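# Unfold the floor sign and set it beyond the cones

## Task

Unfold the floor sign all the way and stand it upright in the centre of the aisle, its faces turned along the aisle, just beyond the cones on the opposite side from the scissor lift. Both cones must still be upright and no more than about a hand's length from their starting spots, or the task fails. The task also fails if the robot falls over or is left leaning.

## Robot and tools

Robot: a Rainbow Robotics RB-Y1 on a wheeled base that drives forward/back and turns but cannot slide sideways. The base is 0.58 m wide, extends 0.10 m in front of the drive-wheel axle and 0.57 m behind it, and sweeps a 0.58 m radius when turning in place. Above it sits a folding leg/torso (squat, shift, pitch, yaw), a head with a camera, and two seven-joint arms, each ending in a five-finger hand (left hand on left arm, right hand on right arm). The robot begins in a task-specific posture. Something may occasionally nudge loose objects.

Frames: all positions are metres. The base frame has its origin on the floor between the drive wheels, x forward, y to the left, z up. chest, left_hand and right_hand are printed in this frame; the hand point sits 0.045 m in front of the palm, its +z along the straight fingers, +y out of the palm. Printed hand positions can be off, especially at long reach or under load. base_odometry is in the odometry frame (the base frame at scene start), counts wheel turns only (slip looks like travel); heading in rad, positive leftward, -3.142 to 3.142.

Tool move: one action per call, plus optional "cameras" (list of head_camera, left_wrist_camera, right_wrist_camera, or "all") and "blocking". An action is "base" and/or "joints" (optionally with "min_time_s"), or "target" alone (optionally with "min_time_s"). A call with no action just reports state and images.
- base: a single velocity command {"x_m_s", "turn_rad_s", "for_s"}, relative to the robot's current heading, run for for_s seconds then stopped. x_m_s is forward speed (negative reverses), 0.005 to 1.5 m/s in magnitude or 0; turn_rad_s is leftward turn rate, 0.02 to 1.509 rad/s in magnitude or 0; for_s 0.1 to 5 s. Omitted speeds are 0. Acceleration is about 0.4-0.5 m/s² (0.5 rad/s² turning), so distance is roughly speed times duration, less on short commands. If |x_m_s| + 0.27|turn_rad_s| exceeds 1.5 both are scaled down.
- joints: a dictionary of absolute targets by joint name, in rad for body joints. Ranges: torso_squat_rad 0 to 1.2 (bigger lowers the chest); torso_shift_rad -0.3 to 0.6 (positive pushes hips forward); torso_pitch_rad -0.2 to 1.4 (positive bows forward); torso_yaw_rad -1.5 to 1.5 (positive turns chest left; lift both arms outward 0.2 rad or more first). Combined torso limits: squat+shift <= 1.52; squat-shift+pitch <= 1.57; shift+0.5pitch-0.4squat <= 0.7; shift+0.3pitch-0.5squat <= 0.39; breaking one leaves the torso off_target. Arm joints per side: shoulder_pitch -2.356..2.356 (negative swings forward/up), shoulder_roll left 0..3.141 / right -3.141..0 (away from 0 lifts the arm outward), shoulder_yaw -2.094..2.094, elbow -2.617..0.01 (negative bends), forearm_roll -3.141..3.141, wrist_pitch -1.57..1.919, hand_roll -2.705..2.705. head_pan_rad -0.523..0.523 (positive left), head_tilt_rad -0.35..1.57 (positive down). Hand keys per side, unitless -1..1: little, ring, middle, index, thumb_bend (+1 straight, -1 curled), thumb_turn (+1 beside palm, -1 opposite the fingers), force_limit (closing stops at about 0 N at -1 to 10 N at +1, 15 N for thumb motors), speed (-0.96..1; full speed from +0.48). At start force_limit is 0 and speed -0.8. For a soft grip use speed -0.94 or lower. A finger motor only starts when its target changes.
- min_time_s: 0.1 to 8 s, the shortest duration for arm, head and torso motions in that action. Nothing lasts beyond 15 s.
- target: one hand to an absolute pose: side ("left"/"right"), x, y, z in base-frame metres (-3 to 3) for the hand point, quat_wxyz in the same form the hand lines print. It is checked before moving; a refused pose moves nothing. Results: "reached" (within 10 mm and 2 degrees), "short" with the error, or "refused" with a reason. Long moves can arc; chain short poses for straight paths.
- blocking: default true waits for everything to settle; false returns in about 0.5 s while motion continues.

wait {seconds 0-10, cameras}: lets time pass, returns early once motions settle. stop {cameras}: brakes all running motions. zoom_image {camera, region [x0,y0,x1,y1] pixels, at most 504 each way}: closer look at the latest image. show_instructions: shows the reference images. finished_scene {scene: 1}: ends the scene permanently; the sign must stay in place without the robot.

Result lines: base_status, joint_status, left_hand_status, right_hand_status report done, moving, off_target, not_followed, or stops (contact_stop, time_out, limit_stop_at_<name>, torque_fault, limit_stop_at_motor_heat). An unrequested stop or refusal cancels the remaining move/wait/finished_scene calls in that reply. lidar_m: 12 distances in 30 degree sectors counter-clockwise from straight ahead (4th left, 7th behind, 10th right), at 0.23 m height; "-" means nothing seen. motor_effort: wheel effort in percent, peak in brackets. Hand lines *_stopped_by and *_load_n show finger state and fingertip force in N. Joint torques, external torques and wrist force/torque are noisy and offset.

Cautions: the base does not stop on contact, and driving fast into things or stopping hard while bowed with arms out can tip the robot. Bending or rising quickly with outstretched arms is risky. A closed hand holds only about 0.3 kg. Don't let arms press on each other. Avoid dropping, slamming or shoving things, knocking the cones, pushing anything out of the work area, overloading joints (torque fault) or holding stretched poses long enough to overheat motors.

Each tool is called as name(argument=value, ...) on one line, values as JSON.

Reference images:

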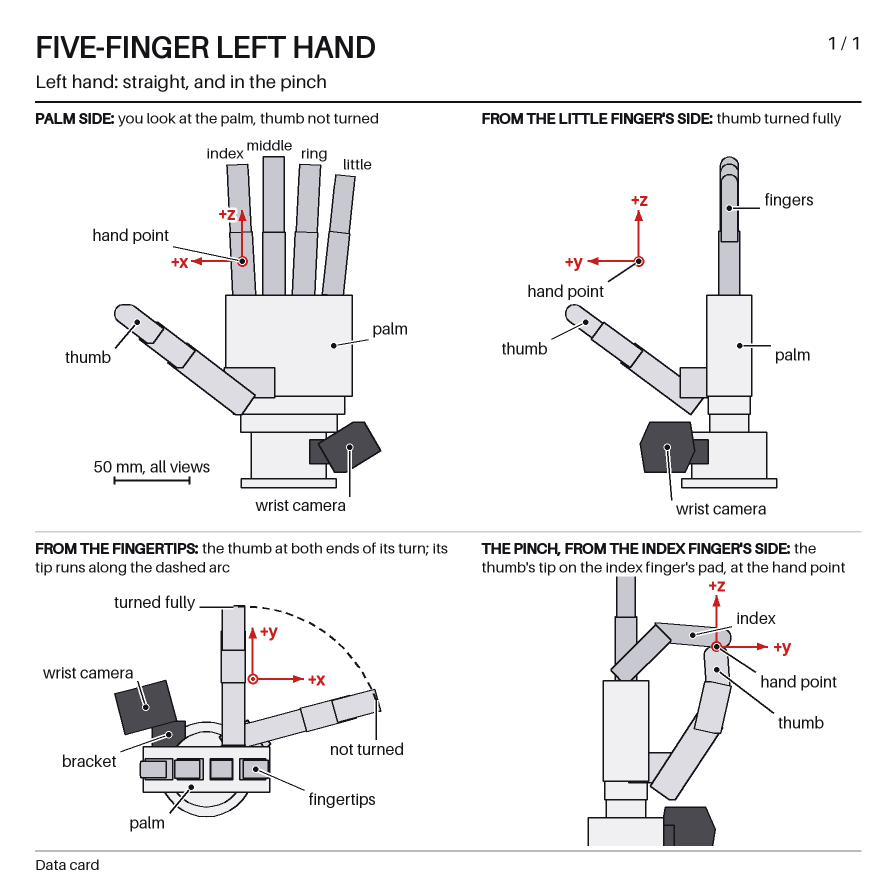

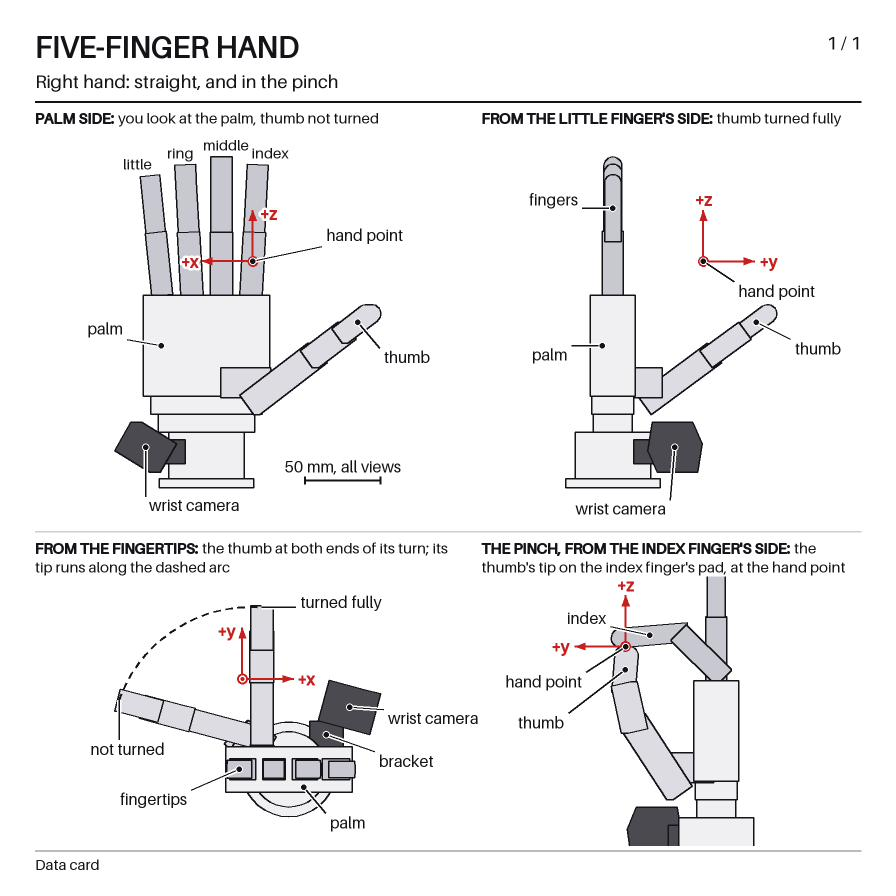

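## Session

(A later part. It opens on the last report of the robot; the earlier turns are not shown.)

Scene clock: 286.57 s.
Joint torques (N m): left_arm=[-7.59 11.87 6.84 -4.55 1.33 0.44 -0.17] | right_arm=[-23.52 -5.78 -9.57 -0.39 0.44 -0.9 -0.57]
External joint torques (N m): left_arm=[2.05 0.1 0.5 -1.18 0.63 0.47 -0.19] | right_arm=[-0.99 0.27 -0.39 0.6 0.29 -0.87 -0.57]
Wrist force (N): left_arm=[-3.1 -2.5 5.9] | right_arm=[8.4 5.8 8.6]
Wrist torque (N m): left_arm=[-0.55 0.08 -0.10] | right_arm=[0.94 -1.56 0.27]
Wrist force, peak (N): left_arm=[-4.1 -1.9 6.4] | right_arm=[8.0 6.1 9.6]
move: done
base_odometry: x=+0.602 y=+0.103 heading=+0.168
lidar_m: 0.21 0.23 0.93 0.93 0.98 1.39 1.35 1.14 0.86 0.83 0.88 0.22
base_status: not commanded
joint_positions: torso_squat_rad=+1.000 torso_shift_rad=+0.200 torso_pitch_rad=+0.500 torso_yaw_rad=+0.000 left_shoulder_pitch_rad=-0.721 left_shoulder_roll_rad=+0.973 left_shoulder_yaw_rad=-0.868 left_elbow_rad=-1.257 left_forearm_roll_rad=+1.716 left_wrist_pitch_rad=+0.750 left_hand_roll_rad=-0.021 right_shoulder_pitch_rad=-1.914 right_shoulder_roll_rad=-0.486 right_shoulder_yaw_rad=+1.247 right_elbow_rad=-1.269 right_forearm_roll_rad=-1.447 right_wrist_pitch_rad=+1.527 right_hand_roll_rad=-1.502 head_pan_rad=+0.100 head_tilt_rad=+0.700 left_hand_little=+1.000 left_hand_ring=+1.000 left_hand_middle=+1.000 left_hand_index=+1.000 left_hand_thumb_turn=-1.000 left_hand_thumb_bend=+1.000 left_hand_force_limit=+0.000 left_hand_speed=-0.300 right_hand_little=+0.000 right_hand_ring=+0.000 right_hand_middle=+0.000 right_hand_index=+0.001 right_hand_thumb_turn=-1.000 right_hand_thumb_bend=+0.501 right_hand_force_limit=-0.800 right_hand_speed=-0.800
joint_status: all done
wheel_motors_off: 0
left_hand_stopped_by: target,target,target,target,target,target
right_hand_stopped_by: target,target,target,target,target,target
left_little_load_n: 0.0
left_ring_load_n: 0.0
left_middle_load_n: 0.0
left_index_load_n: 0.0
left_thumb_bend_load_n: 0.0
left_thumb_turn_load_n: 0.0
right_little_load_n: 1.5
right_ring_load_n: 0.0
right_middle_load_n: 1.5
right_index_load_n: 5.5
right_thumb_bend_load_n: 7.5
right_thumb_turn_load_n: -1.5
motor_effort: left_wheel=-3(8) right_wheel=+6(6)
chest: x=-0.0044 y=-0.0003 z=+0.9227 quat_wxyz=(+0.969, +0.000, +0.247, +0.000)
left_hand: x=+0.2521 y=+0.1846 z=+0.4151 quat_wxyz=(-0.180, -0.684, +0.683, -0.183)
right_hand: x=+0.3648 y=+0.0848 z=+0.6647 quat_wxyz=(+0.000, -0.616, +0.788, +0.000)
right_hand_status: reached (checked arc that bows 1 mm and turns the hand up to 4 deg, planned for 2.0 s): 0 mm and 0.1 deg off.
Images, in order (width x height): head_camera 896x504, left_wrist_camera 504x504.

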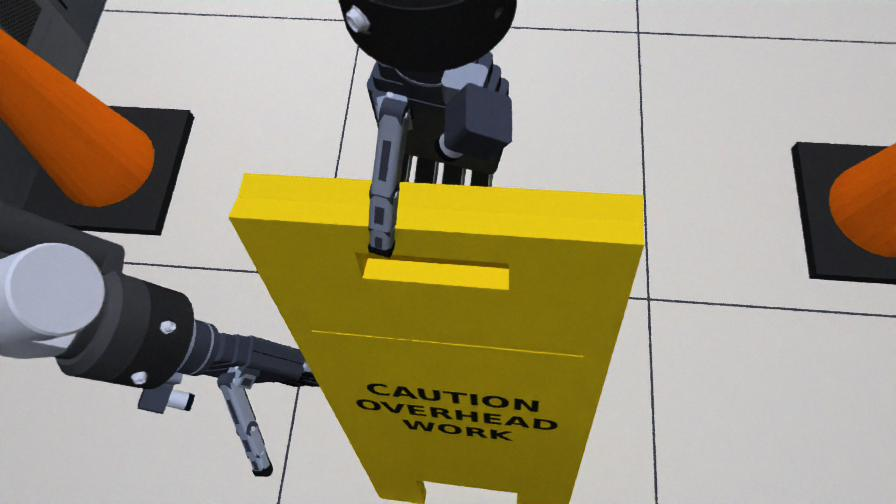

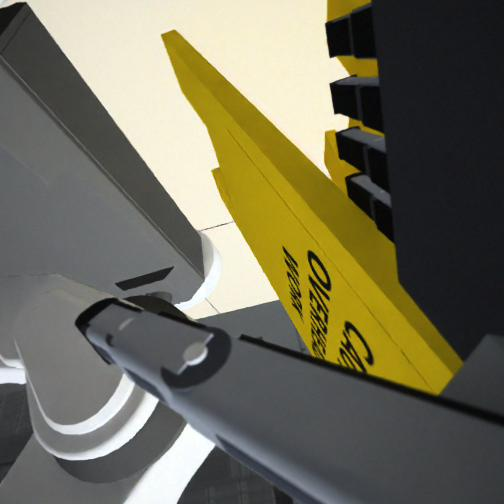

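move(target={"side": "right", "x": 0.395, "y": 0.085, "z": 0.665, "quat_wxyz": [0, -0.6300, 0.7766, 0]}, min_time_s=1.5)

move(target={"side": "left", "x": 0.280, "y": 0.195, "z": 0.415, "quat_wxyz": [0.1830, 0.6830, -0.6830, 0.1830]}, min_time_s=1.5, cameras=["head_camera", "left_wrist_camera"])

Scene clock: 289.47 s.
Joint torques (N m): left_arm=[-7.5 11.85 6.86 -4.49 1.28 0.38 -0.03] | right_arm=[-26.55 -6.92 -11.63 -0.13 -0.09 -0.91 -0.31]
External joint torques (N m): left_arm=[2.15 0.08 0.51 -1.11 0.58 0.42 -0.04] | right_arm=[-3.04 -0.48 -3.44 0.77 -0.25 -0.87 -0.31]
Wrist force (N): left_arm=[-2.7 -2.0 5.3] | right_arm=[7.5 6.5 9.6]
Wrist torque (N m): left_arm=[-0.38 0.18 -0.15] | right_arm=[1.05 -1.53 0.31]
Wrist force, peak (N): left_arm=[-3.7 -1.9 6.3] | right_arm=[7.7 7.8 9.9]
move: done
base_odometry: x=+0.602 y=+0.103 heading=+0.168
lidar_m: 0.20 0.22 0.95 0.92 0.97 1.38 1.35 1.14 0.85 0.83 0.87 0.20
base_status: not commanded
joint_positions: torso_squat_rad=+1.000 torso_shift_rad=+0.200 torso_pitch_rad=+0.500 torso_yaw_rad=+0.000 left_shoulder_pitch_rad=-0.721 left_shoulder_roll_rad=+0.973 left_shoulder_yaw_rad=-0.867 left_elbow_rad=-1.257 left_forearm_roll_rad=+1.716 left_wrist_pitch_rad=+0.750 left_hand_roll_rad=-0.021 right_shoulder_pitch_rad=-1.941 right_shoulder_roll_rad=-0.422 right_shoulder_yaw_rad=+1.243 right_elbow_rad=-1.055 right_forearm_roll_rad=-1.454 right_wrist_pitch_rad=+1.515 right_hand_roll_rad=-1.322 head_pan_rad=+0.100 head_tilt_rad=+0.700 left_hand_little=+1.000 left_hand_ring=+1.000 left_hand_middle=+1.000 left_hand_index=+1.000 left_hand_thumb_turn=-1.000 left_hand_thumb_bend=+1.000 left_hand_force_limit=+0.000 left_hand_speed=-0.300 right_hand_little=+0.000 right_hand_ring=+0.000 right_hand_middle=+0.000 right_hand_index=+0.001 right_hand_thumb_turn=-1.000 right_hand_thumb_bend=+0.502 right_hand_force_limit=-0.800 right_hand_speed=-0.800
joint_status: all done
wheel_motors_off: 0
left_hand_stopped_by: target,target,target,target,target,target
right_hand_stopped_by: target,target,target,target,target,target
left_little_load_n: 0.0
left_ring_load_n: 0.0
left_middle_load_n: 0.0
left_index_load_n: 0.0
left_thumb_bend_load_n: 0.0
left_thumb_turn_load_n: 0.0
right_little_load_n: 2.5
right_ring_load_n: 0.0
right_middle_load_n: 1.0
right_index_load_n: 6.0
right_thumb_bend_load_n: 10.0
right_thumb_turn_load_n: -1.0
motor_effort: left_wheel=-4(9) right_wheel=+6(6)
chest: x=-0.0044 y=-0.0003 z=+0.9227 quat_wxyz=(+0.969, +0.000, +0.247, +0.000)
left_hand: x=+0.2521 y=+0.1846 z=+0.4152 quat_wxyz=(-0.180, -0.684, +0.683, -0.183)
right_hand: x=+0.3942 y=+0.0844 z=+0.6643 quat_wxyz=(+0.001, -0.630, +0.777, +0.000)
right_hand_status: reached (checked arc that bows 3 mm and turns the hand up to 2 deg, planned for 1.5 s): 1 mm and 0.2 deg off.
pictures: none

Scene clock: 291.30 s.
Joint torques (N m): left_arm=[-10.86 10.6 6.72 -3.39 1.24 0.51 0.12] | right_arm=[-26.36 -7 -11.27 -0.37 -0.07 -0.39 -0.51]
External joint torques (N m): left_arm=[0.11 -1.48 0.5 -0.41 0.48 0.43 0.11] | right_arm=[-2.85 -0.55 -3.08 0.53 -0.23 -0.35 -0.51]
Wrist force (N): left_arm=[-2.0 -1.5 5.0] | right_arm=[7.4 6.2 10.2]
Wrist torque (N m): left_arm=[-0.36 0.12 -0.08] | right_arm=[1.01 -1.72 0.46]
Wrist force, peak (N): left_arm=[-3.3 -2.2 6.3] | right_arm=[7.2 7.0 10.6]
move: done
base_odometry: x=+0.602 y=+0.103 heading=+0.168
lidar_m: 0.24 0.26 0.93 0.92 0.98 1.39 1.34 1.13 0.86 0.82 0.88 0.24
base_status: not commanded
joint_positions: torso_squat_rad=+1.000 torso_shift_rad=+0.200 torso_pitch_rad=+0.500 torso_yaw_rad=+0.000 left_shoulder_pitch_rad=-0.794 left_shoulder_roll_rad=+0.919 left_shoulder_yaw_rad=-0.838 left_elbow_rad=-1.089 left_forearm_roll_rad=+1.774 left_wrist_pitch_rad=+0.835 left_hand_roll_rad=-0.128 right_shoulder_pitch_rad=-1.941 right_shoulder_roll_rad=-0.422 right_shoulder_yaw_rad=+1.243 right_elbow_rad=-1.055 right_forearm_roll_rad=-1.454 right_wrist_pitch_rad=+1.515 right_hand_roll_rad=-1.322 head_pan_rad=+0.100 head_tilt_rad=+0.700 left_hand_little=+1.000 left_hand_ring=+1.000 left_hand_middle=+1.000 left_hand_index=+1.000 left_hand_thumb_turn=-1.000 left_hand_thumb_bend=+1.000 left_hand_force_limit=+0.000 left_hand_speed=-0.300 right_hand_little=+0.000 right_hand_ring=+0.000 right_hand_middle=+0.000 right_hand_index=+0.000 right_hand_thumb_turn=-1.000 right_hand_thumb_bend=+0.502 right_hand_force_limit=-0.800 right_hand_speed=-0.800
joint_status: all done
wheel_motors_off: 0
left_hand_stopped_by: target,target,target,target,target,target
right_hand_stopped_by: target,target,target,target,target,target
left_little_load_n: 0.0
left_ring_load_n: 0.0
left_middle_load_n: 0.0
left_index_load_n: 0.0
left_thumb_bend_load_n: 0.0
left_thumb_turn_load_n: 0.0
right_little_load_n: 1.5
right_ring_load_n: 1.5
right_middle_load_n: 1.0
right_index_load_n: 2.5
right_thumb_bend_load_n: 6.0
right_thumb_turn_load_n: -0.5
motor_effort: left_wheel=-3(10) right_wheel=+6(6)
chest: x=-0.0044 y=-0.0003 z=+0.9227 quat_wxyz=(+0.969, +0.000, +0.247, +0.000)
left_hand: x=+0.2796 y=+0.1950 z=+0.4152 quat_wxyz=(-0.182, -0.684, +0.683, -0.183)
left_hand_status: reached (checked arc that bows 7 mm and turns the hand up to 1 deg, planned for 1.5 s): 0 mm and 0.2 deg off.
right_hand: x=+0.3943 y=+0.0845 z=+0.6644 quat_wxyz=(+0.001, -0.630, +0.777, +0.000)
Images, in order (width x height): head_camera 896x504, left_wrist_camera 504x504.

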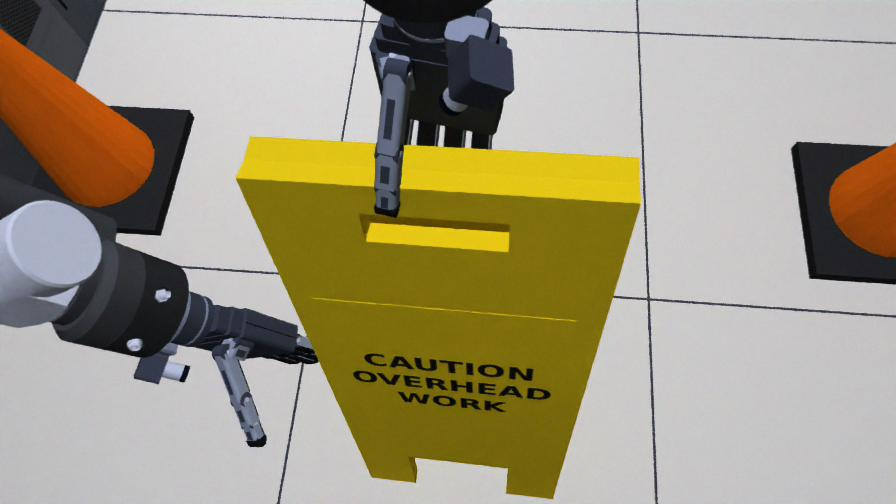

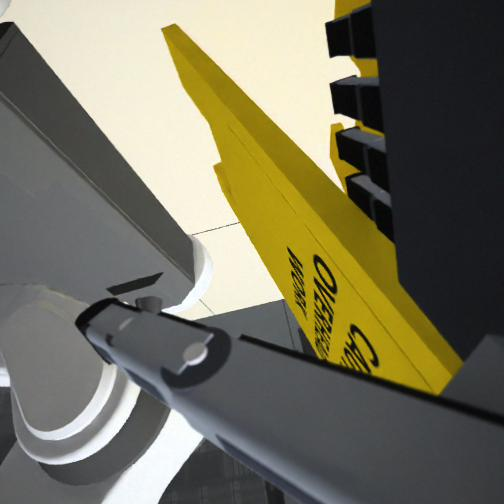

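move(target={"side": "right", "x": 0.395, "y": 0.085, "z": 0.645, "quat_wxyz": [0, -0.6300, 0.7766, 0]}, min_time_s=2, cameras=["head_camera"])

Scene clock: 294.07 s.
Joint torques (N m): left_arm=[-10.24 10.7 6.31 -3.39 1.27 0.5 0.04] | right_arm=[-20.75 -5.1 -5.79 -0.21 0.79 -1.11 -0.12]
External joint torques (N m): left_arm=[0.73 -1.37 0.09 -0.41 0.51 0.43 0.02] | right_arm=[2.77 1.14 2.15 0.79 0.63 -1.08 -0.12]
Wrist force (N): left_arm=[-1.7 -1.7 5.9] | right_arm=[8.4 6.8 -1.4]
Wrist torque (N m): left_arm=[-0.41 0.18 -0.04] | right_arm=[1.23 -1.41 0.50]
Wrist force, peak (N): left_arm=[-2.1 -2.3 6.9] | right_arm=[7.8 6.6 10.3]
move: done
base_odometry: x=+0.602 y=+0.103 heading=+0.168
lidar_m: 0.24 0.26 0.94 0.93 0.97 1.39 1.34 1.14 0.86 0.83 0.89 0.25
base_status: not commanded
joint_positions: torso_squat_rad=+1.000 torso_shift_rad=+0.200 torso_pitch_rad=+0.500 torso_yaw_rad=+0.000 left_shoulder_pitch_rad=-0.794 left_shoulder_roll_rad=+0.919 left_shoulder_yaw_rad=-0.838 left_elbow_rad=-1.089 left_forearm_roll_rad=+1.774 left_wrist_pitch_rad=+0.835 left_hand_roll_rad=-0.128 right_shoulder_pitch_rad=-1.914 right_shoulder_roll_rad=-0.396 right_shoulder_yaw_rad=+1.259 right_elbow_rad=-1.017 right_forearm_roll_rad=-1.437 right_wrist_pitch_rad=+1.482 right_hand_roll_rad=-1.302 head_pan_rad=+0.100 head_tilt_rad=+0.700 left_hand_little=+1.000 left_hand_ring=+1.000 left_hand_middle=+1.000 left_hand_index=+1.000 left_hand_thumb_turn=-1.000 left_hand_thumb_bend=+1.000 left_hand_force_limit=+0.000 left_hand_speed=-0.300 right_hand_little=+0.000 right_hand_ring=+0.000 right_hand_middle=+0.000 right_hand_index=+0.000 right_hand_thumb_turn=-1.000 right_hand_thumb_bend=+0.501 right_hand_force_limit=-0.800 right_hand_speed=-0.800
joint_status: all done
wheel_motors_off: 0
left_hand_stopped_by: target,target,target,target,target,target
right_hand_stopped_by: target,target,target,target,target,target
left_little_load_n: 0.0
left_ring_load_n: 0.0
left_middle_load_n: 0.0
left_index_load_n: 0.0
left_thumb_bend_load_n: 0.0
left_thumb_turn_load_n: 0.0
right_little_load_n: 0.5
right_ring_load_n: 0.0
right_middle_load_n: 0.0
right_index_load_n: -0.5
right_thumb_bend_load_n: 5.0
right_thumb_turn_load_n: -1.0
motor_effort: left_wheel=-8(8) right_wheel=+6(6)
chest: x=-0.0044 y=-0.0003 z=+0.9227 quat_wxyz=(+0.969, +0.000, +0.247, +0.000)
left_hand: x=+0.2797 y=+0.1950 z=+0.4152 quat_wxyz=(-0.182, -0.684, +0.683, -0.183)
right_hand: x=+0.3951 y=+0.0850 z=+0.6453 quat_wxyz=(+0.000, -0.630, +0.777, +0.000)
right_hand_status: reached (checked arc that bows 1 mm and turns the hand up to 0 deg, planned for 2.0 s): 0 mm and 0.0 deg off.
Images, in order (width x height): head_camera 896x504.

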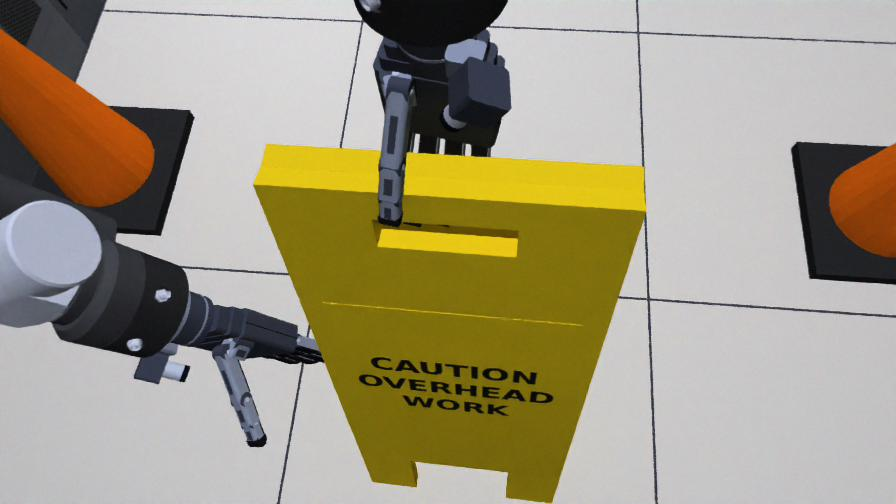

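move(target={"side": "right", "x": 0.400, "y": 0.085, "z": 0.662, "quat_wxyz": [0, -0.6300, 0.7766, 0]}, min_time_s=1.5)

move(target={"side": "right", "x": 0.425, "y": 0.085, "z": 0.662, "quat_wxyz": [0, -0.6300, 0.7766, 0]}, min_time_s=1.5)

move(target={"side": "left", "x": 0.305, "y": 0.185, "z": 0.405, "quat_wxyz": [0.1830, 0.6830, -0.6830, 0.1830]}, min_time_s=1.5, cameras=["head_camera", "left_wrist_camera"])

Scene clock: 299.30 s.
Joint torques (N m): left_arm=[-10.45 11.14 6.69 -3.5 1.21 0.49 -0.09] | right_arm=[-26.78 -8.57 -11.3 -0.43 -0.23 -0.18 -0.16]
External joint torques (N m): left_arm=[0.52 -0.93 0.47 -0.52 0.45 0.42 -0.11] | right_arm=[-3.09 -2.09 -3.43 0.48 -0.39 -0.15 -0.16]
Wrist force (N): left_arm=[-1.8 -1.7 5.3] | right_arm=[7.3 6.3 11.1]
Wrist torque (N m): left_arm=[-0.34 0.16 -0.07] | right_arm=[0.98 -1.89 0.43]
Wrist force, peak (N): left_arm=[-2.1 -2.2 6.7] | right_arm=[7.1 6.9 11.0]
move: done
base_odometry: x=+0.602 y=+0.103 heading=+0.168
lidar_m: 0.24 0.26 0.94 0.92 0.97 1.38 1.35 1.14 0.86 0.83 0.88 0.24
base_status: not commanded
joint_positions: torso_squat_rad=+1.000 torso_shift_rad=+0.200 torso_pitch_rad=+0.500 torso_yaw_rad=+0.000 left_shoulder_pitch_rad=-0.794 left_shoulder_roll_rad=+0.919 left_shoulder_yaw_rad=-0.838 left_elbow_rad=-1.089 left_forearm_roll_rad=+1.774 left_wrist_pitch_rad=+0.835 left_hand_roll_rad=-0.128 right_shoulder_pitch_rad=-1.943 right_shoulder_roll_rad=-0.399 right_shoulder_yaw_rad=+1.245 right_elbow_rad=-0.998 right_forearm_roll_rad=-1.454 right_wrist_pitch_rad=+1.510 right_hand_roll_rad=-1.286 head_pan_rad=+0.100 head_tilt_rad=+0.700 left_hand_little=+1.000 left_hand_ring=+1.000 left_hand_middle=+1.000 left_hand_index=+1.000 left_hand_thumb_turn=-1.000 left_hand_thumb_bend=+1.000 left_hand_force_limit=+0.000 left_hand_speed=-0.300 right_hand_little=+0.000 right_hand_ring=+0.000 right_hand_middle=+0.000 right_hand_index=+0.000 right_hand_thumb_turn=-1.000 right_hand_thumb_bend=+0.501 right_hand_force_limit=-0.800 right_hand_speed=-0.800
joint_status: all done
wheel_motors_off: 0
left_hand_stopped_by: target,target,target,target,target,target
right_hand_stopped_by: target,target,target,target,target,target
left_little_load_n: -0.5
left_ring_load_n: 0.0
left_middle_load_n: 0.0
left_index_load_n: 0.0
left_thumb_bend_load_n: 0.0
left_thumb_turn_load_n: 0.0
right_little_load_n: 2.0
right_ring_load_n: 1.5
right_middle_load_n: 0.5
right_index_load_n: 1.5
right_thumb_bend_load_n: 4.5
right_thumb_turn_load_n: 0.0
motor_effort: left_wheel=-7(8) right_wheel=+6(6)
chest: x=-0.0044 y=-0.0003 z=+0.9227 quat_wxyz=(+0.969, +0.000, +0.247, +0.000)
left_hand: x=+0.2797 y=+0.1950 z=+0.4152 quat_wxyz=(-0.182, -0.684, +0.683, -0.183)
right_hand: x=+0.3992 y=+0.0850 z=+0.6609 quat_wxyz=(+0.000, -0.630, +0.776, +0.000)
right_hand_status: reached (checked arc that bows 1 mm and turns the hand up to 0 deg, planned for 1.5 s): 1 mm and 0.1 deg off.
pictures: none

Scene clock: 301.13 s.
Joint torques (N m): left_arm=[-10.15 11.41 6.47 -3.7 1.3 0.63 -0.15] | right_arm=[-27.75 -7.47 -9.22 -0.05 -0.17 -0.83 -0.44]
External joint torques (N m): left_arm=[0.82 -0.67 0.25 -0.72 0.54 0.56 -0.16] | right_arm=[-3.37 -0.63 -2.8 0.77 -0.33 -0.8 -0.44]
Wrist force (N): left_arm=[-2.7 -2.0 5.1] | right_arm=[7.4 6.3 9.9]
Wrist torque (N m): left_arm=[-0.36 0.13 -0.09] | right_arm=[0.98 -1.57 0.34]
Wrist force, peak (N): left_arm=[-2.2 -3.3 6.1] | right_arm=[7.9 6.5 10.3]
move: done
base_odometry: x=+0.602 y=+0.103 heading=+0.168
lidar_m: 0.22 0.24 0.94 0.93 0.98 1.39 1.35 1.14 0.86 0.83 0.88 0.23
base_status: not commanded
joint_positions: torso_squat_rad=+1.000 torso_shift_rad=+0.200 torso_pitch_rad=+0.500 torso_yaw_rad=+0.000 left_shoulder_pitch_rad=-0.794 left_shoulder_roll_rad=+0.919 left_shoulder_yaw_rad=-0.838 left_elbow_rad=-1.089 left_forearm_roll_rad=+1.774 left_wrist_pitch_rad=+0.835 left_hand_roll_rad=-0.128 right_shoulder_pitch_rad=-1.974 right_shoulder_roll_rad=-0.323 right_shoulder_yaw_rad=+1.238 right_elbow_rad=-0.773 right_forearm_roll_rad=-1.460 right_wrist_pitch_rad=+1.498 right_hand_roll_rad=-1.145 head_pan_rad=+0.100 head_tilt_rad=+0.700 left_hand_little=+1.000 left_hand_ring=+1.000 left_hand_middle=+1.000 left_hand_index=+1.000 left_hand_thumb_turn=-1.000 left_hand_thumb_bend=+1.000 left_hand_force_limit=+0.000 left_hand_speed=-0.300 right_hand_little=+0.000 right_hand_ring=+0.000 right_hand_middle=+0.000 right_hand_index=+0.000 right_hand_thumb_turn=-1.000 right_hand_thumb_bend=+0.501 right_hand_force_limit=-0.800 right_hand_speed=-0.800
joint_status: all done
wheel_motors_off: 0
left_hand_stopped_by: target,target,target,target,target,target
right_hand_stopped_by: target,target,target,target,target,target
left_little_load_n: 0.0
left_ring_load_n: 0.0
left_middle_load_n: 0.0
left_index_load_n: 0.0
left_thumb_bend_load_n: 0.0
left_thumb_turn_load_n: 0.0
right_little_load_n: 2.0
right_ring_load_n: 1.5
right_middle_load_n: 1.0
right_index_load_n: 2.5
right_thumb_bend_load_n: 6.0
right_thumb_turn_load_n: 0.0
motor_effort: left_wheel=-7(9) right_wheel=+6(6)
chest: x=-0.0044 y=-0.0003 z=+0.9227 quat_wxyz=(+0.969, +0.000, +0.247, +0.000)
left_hand: x=+0.2797 y=+0.1950 z=+0.4152 quat_wxyz=(-0.181, -0.684, +0.683, -0.183)
right_hand: x=+0.4242 y=+0.0843 z=+0.6613 quat_wxyz=(+0.002, -0.629, +0.777, -0.001)
right_hand_status: reached (checked arc that bows 4 mm and turns the hand up to 1 deg, planned for 1.5 s): 1 mm and 0.2 deg off.
pictures: none

Scene clock: 302.97 s.
Joint torques (N m): left_arm=[-12.08 10.17 6.63 -3.08 1.54 0.55 -0.18] | right_arm=[-27.39 -7.49 -8.99 -0.45 -0.15 -0.39 -0.44]
External joint torques (N m): left_arm=[0.42 -1.21 1.04 -0.25 0.76 0.41 -0.2] | right_arm=[-3 -0.66 -2.57 0.37 -0.31 -0.36 -0.44]
Wrist force (N): left_arm=[-2.5 -2.2 6.0] | right_arm=[7.0 5.8 9.9]
Wrist torque (N m): left_arm=[-0.48 0.25 -0.07] | right_arm=[0.92 -1.59 0.36]
Wrist force, peak (N): left_arm=[-2.7 -2.2 6.0] | right_arm=[8.6 6.4 9.7]
move: done
base_odometry: x=+0.602 y=+0.103 heading=+0.168
lidar_m: 0.26 0.28 0.95 0.93 0.98 1.39 1.35 1.13 0.86 0.83 0.88 0.27
base_status: not commanded
joint_positions: torso_squat_rad=+1.000 torso_shift_rad=+0.200 torso_pitch_rad=+0.500 torso_yaw_rad=+0.000 left_shoulder_pitch_rad=-0.887 left_shoulder_roll_rad=+0.813 left_shoulder_yaw_rad=-0.834 left_elbow_rad=-0.891 left_forearm_roll_rad=+1.784 left_wrist_pitch_rad=+0.881 left_hand_roll_rad=-0.200 right_shoulder_pitch_rad=-1.974 right_shoulder_roll_rad=-0.323 right_shoulder_yaw_rad=+1.238 right_elbow_rad=-0.773 right_forearm_roll_rad=-1.460 right_wrist_pitch_rad=+1.498 right_hand_roll_rad=-1.145 head_pan_rad=+0.100 head_tilt_rad=+0.700 left_hand_little=+1.000 left_hand_ring=+1.000 left_hand_middle=+1.000 left_hand_index=+1.000 left_hand_thumb_turn=-1.000 left_hand_thumb_bend=+1.000 left_hand_force_limit=+0.000 left_hand_speed=-0.300 right_hand_little=+0.000 right_hand_ring=+0.000 right_hand_middle=+0.000 right_hand_index=+0.000 right_hand_thumb_turn=-1.000 right_hand_thumb_bend=+0.501 right_hand_force_limit=-0.800 right_hand_speed=-0.800
joint_status: all done
wheel_motors_off: 0
left_hand_stopped_by: target,target,target,target,target,target
right_hand_stopped_by: target,target,target,target,target,target
left_little_load_n: 0.0
left_ring_load_n: 0.0
left_middle_load_n: 0.0
left_index_load_n: 0.0
left_thumb_bend_load_n: 0.0
left_thumb_turn_load_n: 0.0
right_little_load_n: 1.5
right_ring_load_n: 1.0
right_middle_load_n: 1.0
right_index_load_n: 2.0
right_thumb_bend_load_n: 5.0
right_thumb_turn_load_n: -0.5
motor_effort: left_wheel=-6(8) right_wheel=+6(6)
chest: x=-0.0044 y=-0.0003 z=+0.9227 quat_wxyz=(+0.969, +0.000, +0.247, +0.000)
left_hand: x=+0.3044 y=+0.1849 z=+0.4053 quat_wxyz=(-0.180, -0.684, +0.683, -0.183)
left_hand_status: reached (checked arc that bows 7 mm and turns the hand up to 1 deg, planned for 1.5 s): 1 mm and 0.3 deg off.
right_hand: x=+0.4242 y=+0.0844 z=+0.6613 quat_wxyz=(+0.002, -0.629, +0.777, +0.000)
Images, in order (width x height): head_camera 896x504, left_wrist_camera 504x504.

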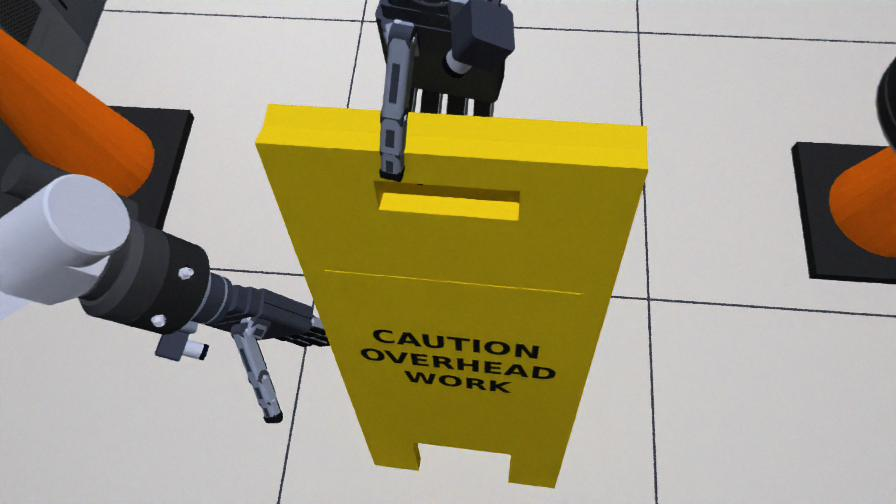

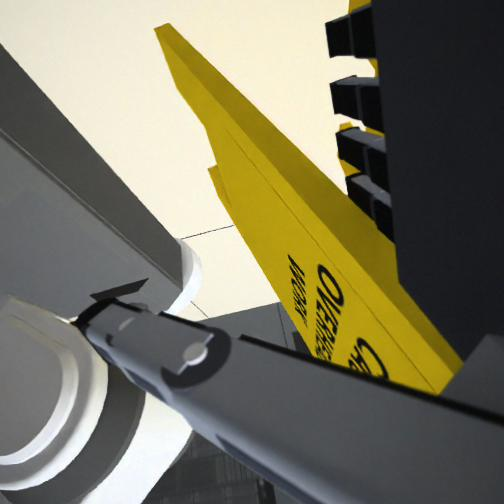

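move(target={"side": "right", "x": 0.425, "y": 0.085, "z": 0.648, "quat_wxyz": [0, -0.6300, 0.7766, 0]}, min_time_s=2)

move(target={"side": "right", "x": 0.395, "y": 0.085, "z": 0.647, "quat_wxyz": [0, -0.6300, 0.7766, 0]}, min_time_s=2, cameras=["head_camera", "left_wrist_camera"])

Scene clock: 305.57 s.
Joint torques (N m): left_arm=[-11.88 9.75 5.81 -3.53 1.47 0.56 0.07] | right_arm=[-21.28 -5.36 -3.5 -0.12 0.75 -1.04 -0.29]
External joint torques (N m): left_arm=[0.61 -1.63 0.22 -0.71 0.69 0.42 0.05] | right_arm=[3.09 1.33 2.63 0.73 0.59 -1.02 -0.29]
Wrist force (N): left_arm=[-1.2 -1.9 5.4] | right_arm=[8.9 6.7 -2.6]
Wrist torque (N m): left_arm=[-0.41 0.11 -0.01] | right_arm=[1.24 -1.45 0.56]
Wrist force, peak (N): left_arm=[-3.1 -2.4 6.6] | right_arm=[7.2 5.8 10.8]
move: done
base_odometry: x=+0.602 y=+0.103 heading=+0.168
lidar_m: 0.26 0.28 0.95 0.92 0.98 1.38 1.35 1.13 0.86 0.83 0.88 0.27
base_status: not commanded
joint_positions: torso_squat_rad=+1.000 torso_shift_rad=+0.200 torso_pitch_rad=+0.500 torso_yaw_rad=+0.000 left_shoulder_pitch_rad=-0.887 left_shoulder_roll_rad=+0.813 left_shoulder_yaw_rad=-0.834 left_elbow_rad=-0.891 left_forearm_roll_rad=+1.784 left_wrist_pitch_rad=+0.881 left_hand_roll_rad=-0.200 right_shoulder_pitch_rad=-1.958 right_shoulder_roll_rad=-0.299 right_shoulder_yaw_rad=+1.246 right_elbow_rad=-0.734 right_forearm_roll_rad=-1.452 right_wrist_pitch_rad=+1.475 right_hand_roll_rad=-1.124 head_pan_rad=+0.100 head_tilt_rad=+0.700 left_hand_little=+1.000 left_hand_ring=+1.000 left_hand_middle=+1.000 left_hand_index=+1.000 left_hand_thumb_turn=-1.000 left_hand_thumb_bend=+1.000 left_hand_force_limit=+0.000 left_hand_speed=-0.300 right_hand_little=+0.000 right_hand_ring=+0.000 right_hand_middle=+0.000 right_hand_index=+0.000 right_hand_thumb_turn=-1.000 right_hand_thumb_bend=+0.501 right_hand_force_limit=-0.800 right_hand_speed=-0.800
joint_status: all done
wheel_motors_off: 0
left_hand_stopped_by: target,target,target,target,target,target
right_hand_stopped_by: target,target,target,target,target,target
left_little_load_n: 0.0
left_ring_load_n: 0.0
left_middle_load_n: 0.0
left_index_load_n: 0.0
left_thumb_bend_load_n: 0.0
left_thumb_turn_load_n: 0.0
right_little_load_n: 1.0
right_ring_load_n: 0.0
right_middle_load_n: 0.0
right_index_load_n: -0.5
right_thumb_bend_load_n: 6.5
right_thumb_turn_load_n: -0.5
motor_effort: left_wheel=-4(10) right_wheel=+6(6)
chest: x=-0.0044 y=-0.0003 z=+0.9227 quat_wxyz=(+0.969, +0.000, +0.247, +0.000)
left_hand: x=+0.3044 y=+0.1849 z=+0.4053 quat_wxyz=(-0.180, -0.684, +0.683, -0.183)
right_hand: x=+0.4247 y=+0.0847 z=+0.6486 quat_wxyz=(+0.001, -0.630, +0.777, +0.000)
right_hand_status: reached (checked arc that bows 1 mm and turns the hand up to 0 deg, planned for 2.0 s): 1 mm and 0.1 deg off.
pictures: none

Scene clock: 307.90 s.
Joint torques (N m): left_arm=[-11.49 9.81 6.27 -3.49 1.24 0.62 -0.02] | right_arm=[-22.08 -7.69 -6.24 -1.4 0.64 -0.64 -0.56]
External joint torques (N m): left_arm=[1.01 -1.56 0.68 -0.67 0.46 0.48 -0.04] | right_arm=[1.47 -1.43 1.6 -0.39 0.5 -0.62 -0.56]
Wrist force (N): left_arm=[-0.9 -2.3 5.0] | right_arm=[8.6 6.7 -0.4]
Wrist torque (N m): left_arm=[-0.53 0.07 0.02] | right_arm=[1.21 -1.52 0.40]
Wrist force, peak (N): left_arm=[-3.9 -1.6 5.8] | right_arm=[8.5 6.0 6.8]
move: done
base_odometry: x=+0.602 y=+0.103 heading=+0.168
lidar_m: 0.27 0.30 0.95 0.92 0.98 1.39 1.35 1.13 0.86 0.83 0.88 0.28
base_status: not commanded
joint_positions: torso_squat_rad=+1.000 torso_shift_rad=+0.200 torso_pitch_rad=+0.500 torso_yaw_rad=+0.000 left_shoulder_pitch_rad=-0.887 left_shoulder_roll_rad=+0.813 left_shoulder_yaw_rad=-0.834 left_elbow_rad=-0.891 left_forearm_roll_rad=+1.784 left_wrist_pitch_rad=+0.881 left_hand_roll_rad=-0.200 right_shoulder_pitch_rad=-1.919 right_shoulder_roll_rad=-0.389 right_shoulder_yaw_rad=+1.255 right_elbow_rad=-1.000 right_forearm_roll_rad=-1.443 right_wrist_pitch_rad=+1.492 right_hand_roll_rad=-1.290 head_pan_rad=+0.100 head_tilt_rad=+0.700 left_hand_little=+1.000 left_hand_ring=+1.000 left_hand_middle=+1.000 left_hand_index=+1.000 left_hand_thumb_turn=-1.000 left_hand_thumb_bend=+1.000 left_hand_force_limit=+0.000 left_hand_speed=-0.300 right_hand_little=+0.000 right_hand_ring=+0.000 right_hand_middle=+0.000 right_hand_index=+0.000 right_hand_thumb_turn=-1.000 right_hand_thumb_bend=+0.501 right_hand_force_limit=-0.800 right_hand_speed=-0.800
joint_status: all done
wheel_motors_off: 0
left_hand_stopped_by: target,target,target,target,target,target
right_hand_stopped_by: target,target,target,target,target,target
left_little_load_n: 0.0
left_ring_load_n: 0.0
left_middle_load_n: 0.0
left_index_load_n: 0.0
left_thumb_bend_load_n: 0.0
left_thumb_turn_load_n: 0.0
right_little_load_n: 1.0
right_ring_load_n: 0.0
right_middle_load_n: 0.0
right_index_load_n: 0.0
right_thumb_bend_load_n: 5.0
right_thumb_turn_load_n: -1.5
motor_effort: left_wheel=-4(9) right_wheel=+5(6)
chest: x=-0.0044 y=-0.0003 z=+0.9227 quat_wxyz=(+0.969, +0.000, +0.247, +0.000)
left_hand: x=+0.3044 y=+0.1849 z=+0.4053 quat_wxyz=(-0.180, -0.684, +0.683, -0.183)
right_hand: x=+0.3943 y=+0.0851 z=+0.6473 quat_wxyz=(-0.004, -0.631, +0.776, +0.002)
right_hand_status: reached (checked arc that bows 5 mm and turns the hand up to 2 deg, planned for 2.0 s): 1 mm and 0.5 deg off.
Images, in order (width x height): head_camera 896x504, left_wrist_camera 504x504.

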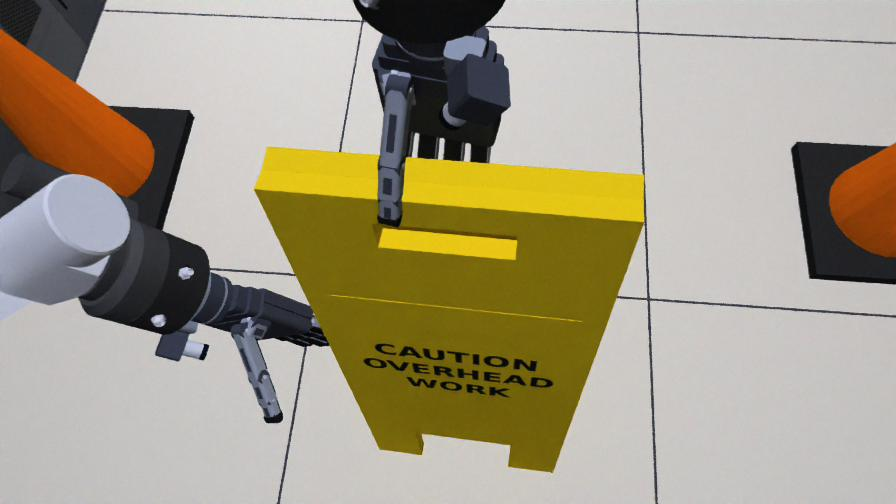

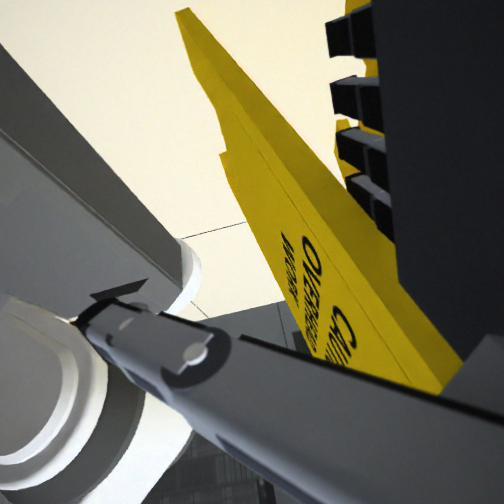

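zoom_image(camera="left_wrist_camera", region=[250, 0, 504, 420])

zoom_image(camera="head_camera", region=[200, 250, 420, 420])

Scaled by 1.200 from the camera's image (finer frame: 720x720).

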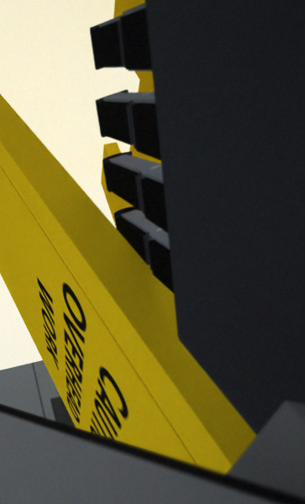

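Scaled by 2.291 from the camera's image (finer frame: 1280x720).

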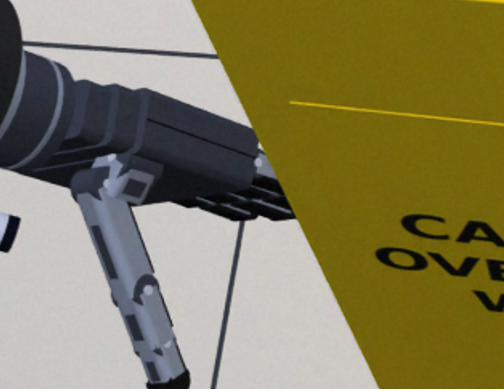

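move(cameras=["all"])

Scene clock: 313.37 s.
Joint torques (N m): left_arm=[-11.47 10.39 6.29 -3.6 1.16 0.59 -0.11] | right_arm=[-22.14 -7.6 -6.16 -1.43 0.56 -0.59 -0.48]
External joint torques (N m): left_arm=[1.03 -0.98 0.7 -0.77 0.38 0.44 -0.12] | right_arm=[1.42 -1.34 1.68 -0.42 0.41 -0.57 -0.48]
Wrist force (N): left_arm=[-1.7 -1.8 5.5] | right_arm=[8.6 6.4 -0.3]
Wrist torque (N m): left_arm=[-0.47 0.22 -0.03] | right_arm=[1.15 -1.52 0.44]
Wrist force, peak (N): left_arm=[-1.9 -2.2 5.7] | right_arm=[9.1 7.0 -0.2]
base_odometry: x=+0.602 y=+0.103 heading=+0.168
lidar_m: 0.27 0.29 0.95 0.93 0.99 1.38 1.35 1.13 0.85 0.83 0.88 0.28
base_status: not commanded
joint_positions: torso_squat_rad=+1.000 torso_shift_rad=+0.200 torso_pitch_rad=+0.500 torso_yaw_rad=+0.000 left_shoulder_pitch_rad=-0.887 left_shoulder_roll_rad=+0.813 left_shoulder_yaw_rad=-0.834 left_elbow_rad=-0.891 left_forearm_roll_rad=+1.784 left_wrist_pitch_rad=+0.881 left_hand_roll_rad=-0.200 right_shoulder_pitch_rad=-1.919 right_shoulder_roll_rad=-0.389 right_shoulder_yaw_rad=+1.255 right_elbow_rad=-1.000 right_forearm_roll_rad=-1.443 right_wrist_pitch_rad=+1.492 right_hand_roll_rad=-1.290 head_pan_rad=+0.100 head_tilt_rad=+0.700 left_hand_little=+1.000 left_hand_ring=+1.000 left_hand_middle=+1.000 left_hand_index=+1.000 left_hand_thumb_turn=-1.000 left_hand_thumb_bend=+1.000 left_hand_force_limit=+0.000 left_hand_speed=-0.300 right_hand_little=+0.000 right_hand_ring=+0.000 right_hand_middle=+0.000 right_hand_index=+0.000 right_hand_thumb_turn=-1.000 right_hand_thumb_bend=+0.501 right_hand_force_limit=-0.800 right_hand_speed=-0.800
joint_status: all done
wheel_motors_off: 0
left_hand_stopped_by: target,target,target,target,target,target
right_hand_stopped_by: target,target,target,target,target,target
left_little_load_n: 0.0
left_ring_load_n: 0.0
left_middle_load_n: 0.0
left_index_load_n: 0.5
left_thumb_bend_load_n: -0.5
left_thumb_turn_load_n: 0.0
right_little_load_n: 1.0
right_ring_load_n: 0.0
right_middle_load_n: 0.0
right_index_load_n: 0.0
right_thumb_bend_load_n: 5.0
right_thumb_turn_load_n: -1.5
motor_effort: left_wheel=-5(9) right_wheel=+6(6)
chest: x=-0.0044 y=-0.0003 z=+0.9227 quat_wxyz=(+0.969, +0.000, +0.247, +0.000) (m; base frame)
left_hand: x=+0.3044 y=+0.1849 z=+0.4053 quat_wxyz=(-0.180, -0.684, +0.683, -0.183) (m; base frame)
right_hand: x=+0.3943 y=+0.0851 z=+0.6473 quat_wxyz=(-0.004, -0.631, +0.776, +0.002) (m; base frame)
right_hand_status: reached (checked arc that bows 5 mm and turns the hand up to 2 deg, planned for 2.0 s): 1 mm and 0.5 deg off.
pictures: head_camera, left_wrist_camera, right_wrist_camera
Images, in order (width x height): head_camera 896x504, left_wrist_camera 504x504, right_wrist_camera 504x504.

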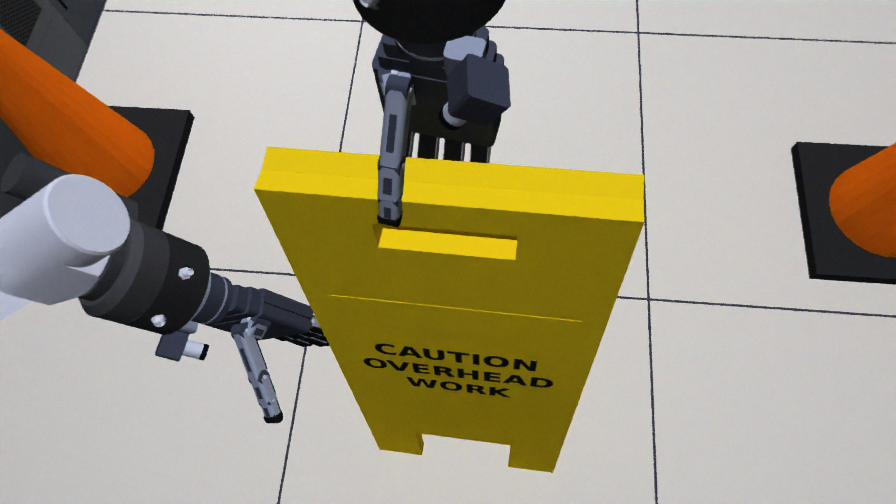

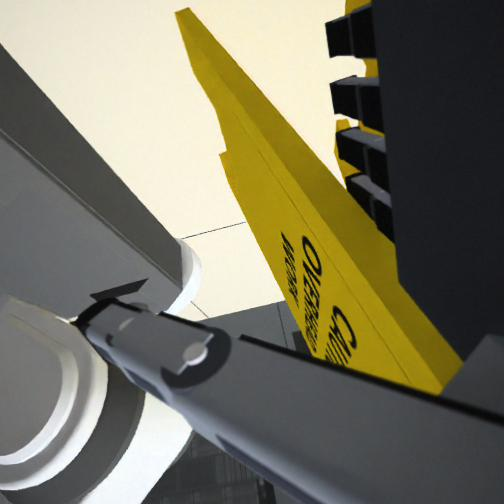

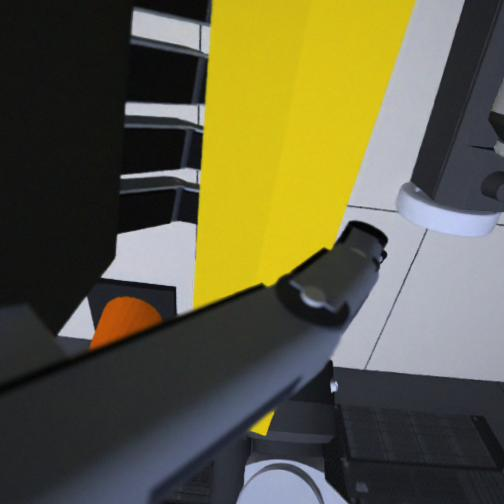

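move(target={"side": "left", "x": 0.275, "y": 0.185, "z": 0.405, "quat_wxyz": [0.183, 0.683, -0.683, 0.183]}, min_time_s=1.5)

move(target={"side": "right", "x": 0.372, "y": 0.085, "z": 0.645, "quat_wxyz": [0, -0.63, 0.7766, 0]}, min_time_s=1.5, cameras=["head_camera", "left_wrist_camera"])

Scene clock: 316.07 s.
Joint torques (N m): left_arm=[-7.82 11.76 2.21 -4.98 0.51 0.33 0.33] | right_arm=[-22.83 -6.67 -6.99 -0.78 0.54 -0.88 -0.8]
External joint torques (N m): left_arm=[3.13 0.21 -3.75 -1.89 -0.24 0.24 0.32] | right_arm=[0.72 -0.41 0.85 0.23 0.4 -0.87 -0.8]
Wrist force (N): left_arm=[-2.1 -1.7 4.9] | right_arm=[7.9 7.6 -1.1]
Wrist torque (N m): left_arm=[-0.30 0.18 -0.01] | right_arm=[1.18 -1.44 0.32]
Wrist force, peak (N): left_arm=[-8.1 -2.6 4.5] | right_arm=[12.2 5.4 2.1]
move: done
base_odometry: x=+0.602 y=+0.103 heading=+0.168
lidar_m: 0.23 0.25 0.94 0.93 0.98 1.38 1.35 1.14 0.85 0.82 0.89 0.24
base_status: not commanded
joint_positions: torso_squat_rad=+1.000 torso_shift_rad=+0.200 torso_pitch_rad=+0.500 torso_yaw_rad=+0.000 left_shoulder_pitch_rad=-0.795 left_shoulder_roll_rad=+0.880 left_shoulder_yaw_rad=-0.844 left_elbow_rad=-1.058 left_forearm_roll_rad=+1.766 left_wrist_pitch_rad=+0.821 left_hand_roll_rad=-0.139 right_shoulder_pitch_rad=-1.919 right_shoulder_roll_rad=-0.389 right_shoulder_yaw_rad=+1.255 right_elbow_rad=-1.000 right_forearm_roll_rad=-1.443 right_wrist_pitch_rad=+1.492 right_hand_roll_rad=-1.290 head_pan_rad=+0.100 head_tilt_rad=+0.700 left_hand_little=+1.000 left_hand_ring=+1.000 left_hand_middle=+1.000 left_hand_index=+1.000 left_hand_thumb_turn=-1.000 left_hand_thumb_bend=+1.000 left_hand_force_limit=+0.000 left_hand_speed=-0.300 right_hand_little=+0.000 right_hand_ring=+0.000 right_hand_middle=+0.000 right_hand_index=+0.000 right_hand_thumb_turn=-1.000 right_hand_thumb_bend=+0.502 right_hand_force_limit=-0.800 right_hand_speed=-0.800
joint_status: all done
wheel_motors_off: 0
left_hand_stopped_by: target,target,target,target,target,target
right_hand_stopped_by: target,target,target,target,target,target
left_little_load_n: 0.0
left_ring_load_n: 0.0
left_middle_load_n: 0.0
left_index_load_n: 0.0
left_thumb_bend_load_n: 0.0
left_thumb_turn_load_n: 0.0
right_little_load_n: 2.0
right_ring_load_n: 0.0
right_middle_load_n: 0.0
right_index_load_n: 0.0
right_thumb_bend_load_n: 9.5
right_thumb_turn_load_n: -0.5
motor_effort: left_wheel=-7(9) right_wheel=+6(6)
chest: x=-0.0044 y=-0.0003 z=+0.9227 quat_wxyz=(+0.969, +0.000, +0.247, +0.000)
left_hand: x=+0.2756 y=+0.1849 z=+0.4054 quat_wxyz=(-0.184, -0.683, +0.683, -0.184)
left_hand_status: reached (checked arc that bows 6 mm and turns the hand up to 1 deg, planned for 1.5 s): 1 mm and 0.2 deg off.
right_hand: x=+0.3943 y=+0.0850 z=+0.6472 quat_wxyz=(-0.004, -0.631, +0.776, +0.001)
pictures: none

Scene clock: 317.90 s.
Joint torques (N m): left_arm=[-8.88 10.68 2.92 -4.84 1.24 0.34 0.43] | right_arm=[-22.08 -7.06 -8.23 -1.23 0.82 -0.88 -0.61]
External joint torques (N m): left_arm=[2.07 -0.87 -3.04 -1.76 0.49 0.25 0.42] | right_arm=[0.71 -1.12 0.54 -0.11 0.67 -0.84 -0.61]
Wrist force (N): left_arm=[-2.4 -1.7 4.7] | right_arm=[8.6 6.8 1.3]
Wrist torque (N m): left_arm=[-0.35 0.13 -0.02] | right_arm=[1.02 -1.62 0.30]
Wrist force, peak (N): left_arm=[-4.9 -1.6 5.5] | right_arm=[8.1 6.1 8.6]
move: done
base_odometry: x=+0.602 y=+0.103 heading=+0.168
lidar_m: 0.24 0.26 0.95 0.92 0.97 1.39 1.35 1.14 0.86 0.83 0.87 0.25
base_status: not commanded
joint_positions: torso_squat_rad=+1.000 torso_shift_rad=+0.200 torso_pitch_rad=+0.500 torso_yaw_rad=+0.000 left_shoulder_pitch_rad=-0.795 left_shoulder_roll_rad=+0.880 left_shoulder_yaw_rad=-0.844 left_elbow_rad=-1.058 left_forearm_roll_rad=+1.766 left_wrist_pitch_rad=+0.821 left_hand_roll_rad=-0.139 right_shoulder_pitch_rad=-1.892 right_shoulder_roll_rad=-0.445 right_shoulder_yaw_rad=+1.263 right_elbow_rad=-1.182 right_forearm_roll_rad=-1.426 right_wrist_pitch_rad=+1.491 right_hand_roll_rad=-1.414 head_pan_rad=+0.100 head_tilt_rad=+0.700 left_hand_little=+1.000 left_hand_ring=+1.000 left_hand_middle=+1.000 left_hand_index=+1.000 left_hand_thumb_turn=-1.000 left_hand_thumb_bend=+1.000 left_hand_force_limit=+0.000 left_hand_speed=-0.300 right_hand_little=+0.000 right_hand_ring=+0.000 right_hand_middle=+0.000 right_hand_index=+0.000 right_hand_thumb_turn=-1.000 right_hand_thumb_bend=+0.502 right_hand_force_limit=-0.800 right_hand_speed=-0.800
joint_status: all done
wheel_motors_off: 0
left_hand_stopped_by: target,target,target,target,target,target
right_hand_stopped_by: target,target,target,target,target,target
left_little_load_n: 0.0
left_ring_load_n: 0.0
left_middle_load_n: 0.0
left_index_load_n: 0.5
left_thumb_bend_load_n: 0.0
left_thumb_turn_load_n: 0.0
right_little_load_n: 2.5
right_ring_load_n: 0.0
right_middle_load_n: 0.0
right_index_load_n: -0.5
right_thumb_bend_load_n: 7.5
right_thumb_turn_load_n: -1.5
motor_effort: left_wheel=-5(9) right_wheel=+6(6)
chest: x=-0.0044 y=-0.0003 z=+0.9227 quat_wxyz=(+0.969, +0.000, +0.247, +0.000)
left_hand: x=+0.2754 y=+0.1850 z=+0.4053 quat_wxyz=(-0.184, -0.683, +0.683, -0.184)
right_hand: x=+0.3717 y=+0.0851 z=+0.6450 quat_wxyz=(-0.001, -0.630, +0.776, +0.000)
right_hand_status: reached (checked arc that bows 3 mm and turns the hand up to 1 deg, planned for 1.5 s): 0 mm and 0.1 deg off.
Images, in order (width x height): head_camera 896x504, left_wrist_camera 504x504.

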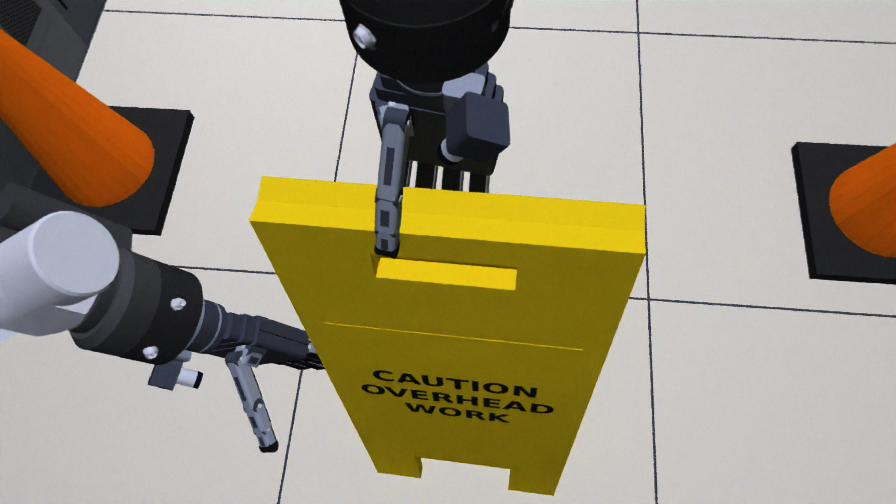

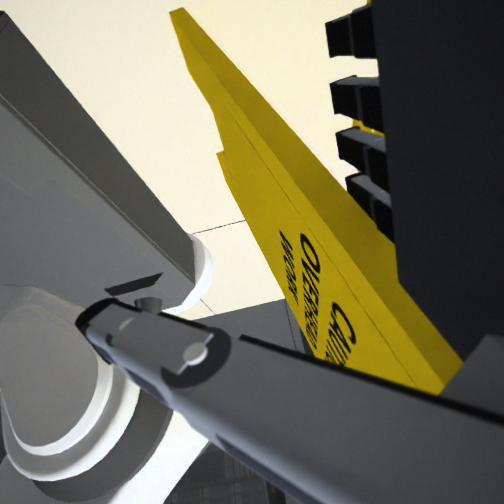

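zoom_image(camera="head_camera", region=[340, 380, 600, 504])

zoom_image(camera="left_wrist_camera", region=[120, 0, 400, 280])

Scaled by 1.938 from the camera's image (finer frame: 1280x720).

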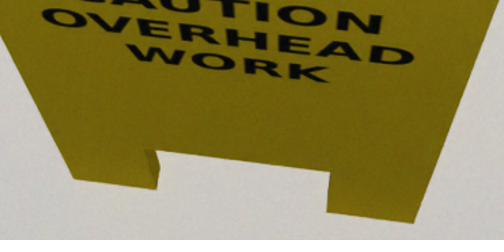

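Scaled by 1.800 from the camera's image (finer frame: 720x720).

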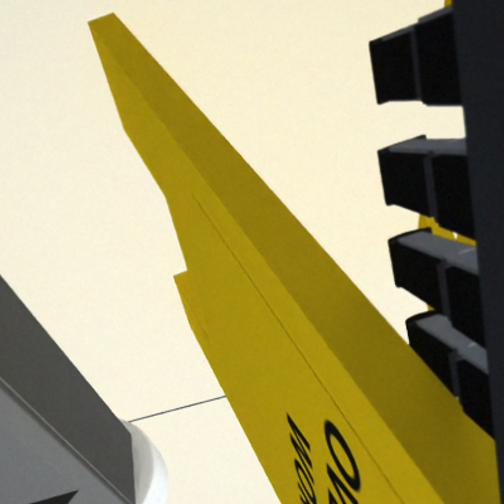

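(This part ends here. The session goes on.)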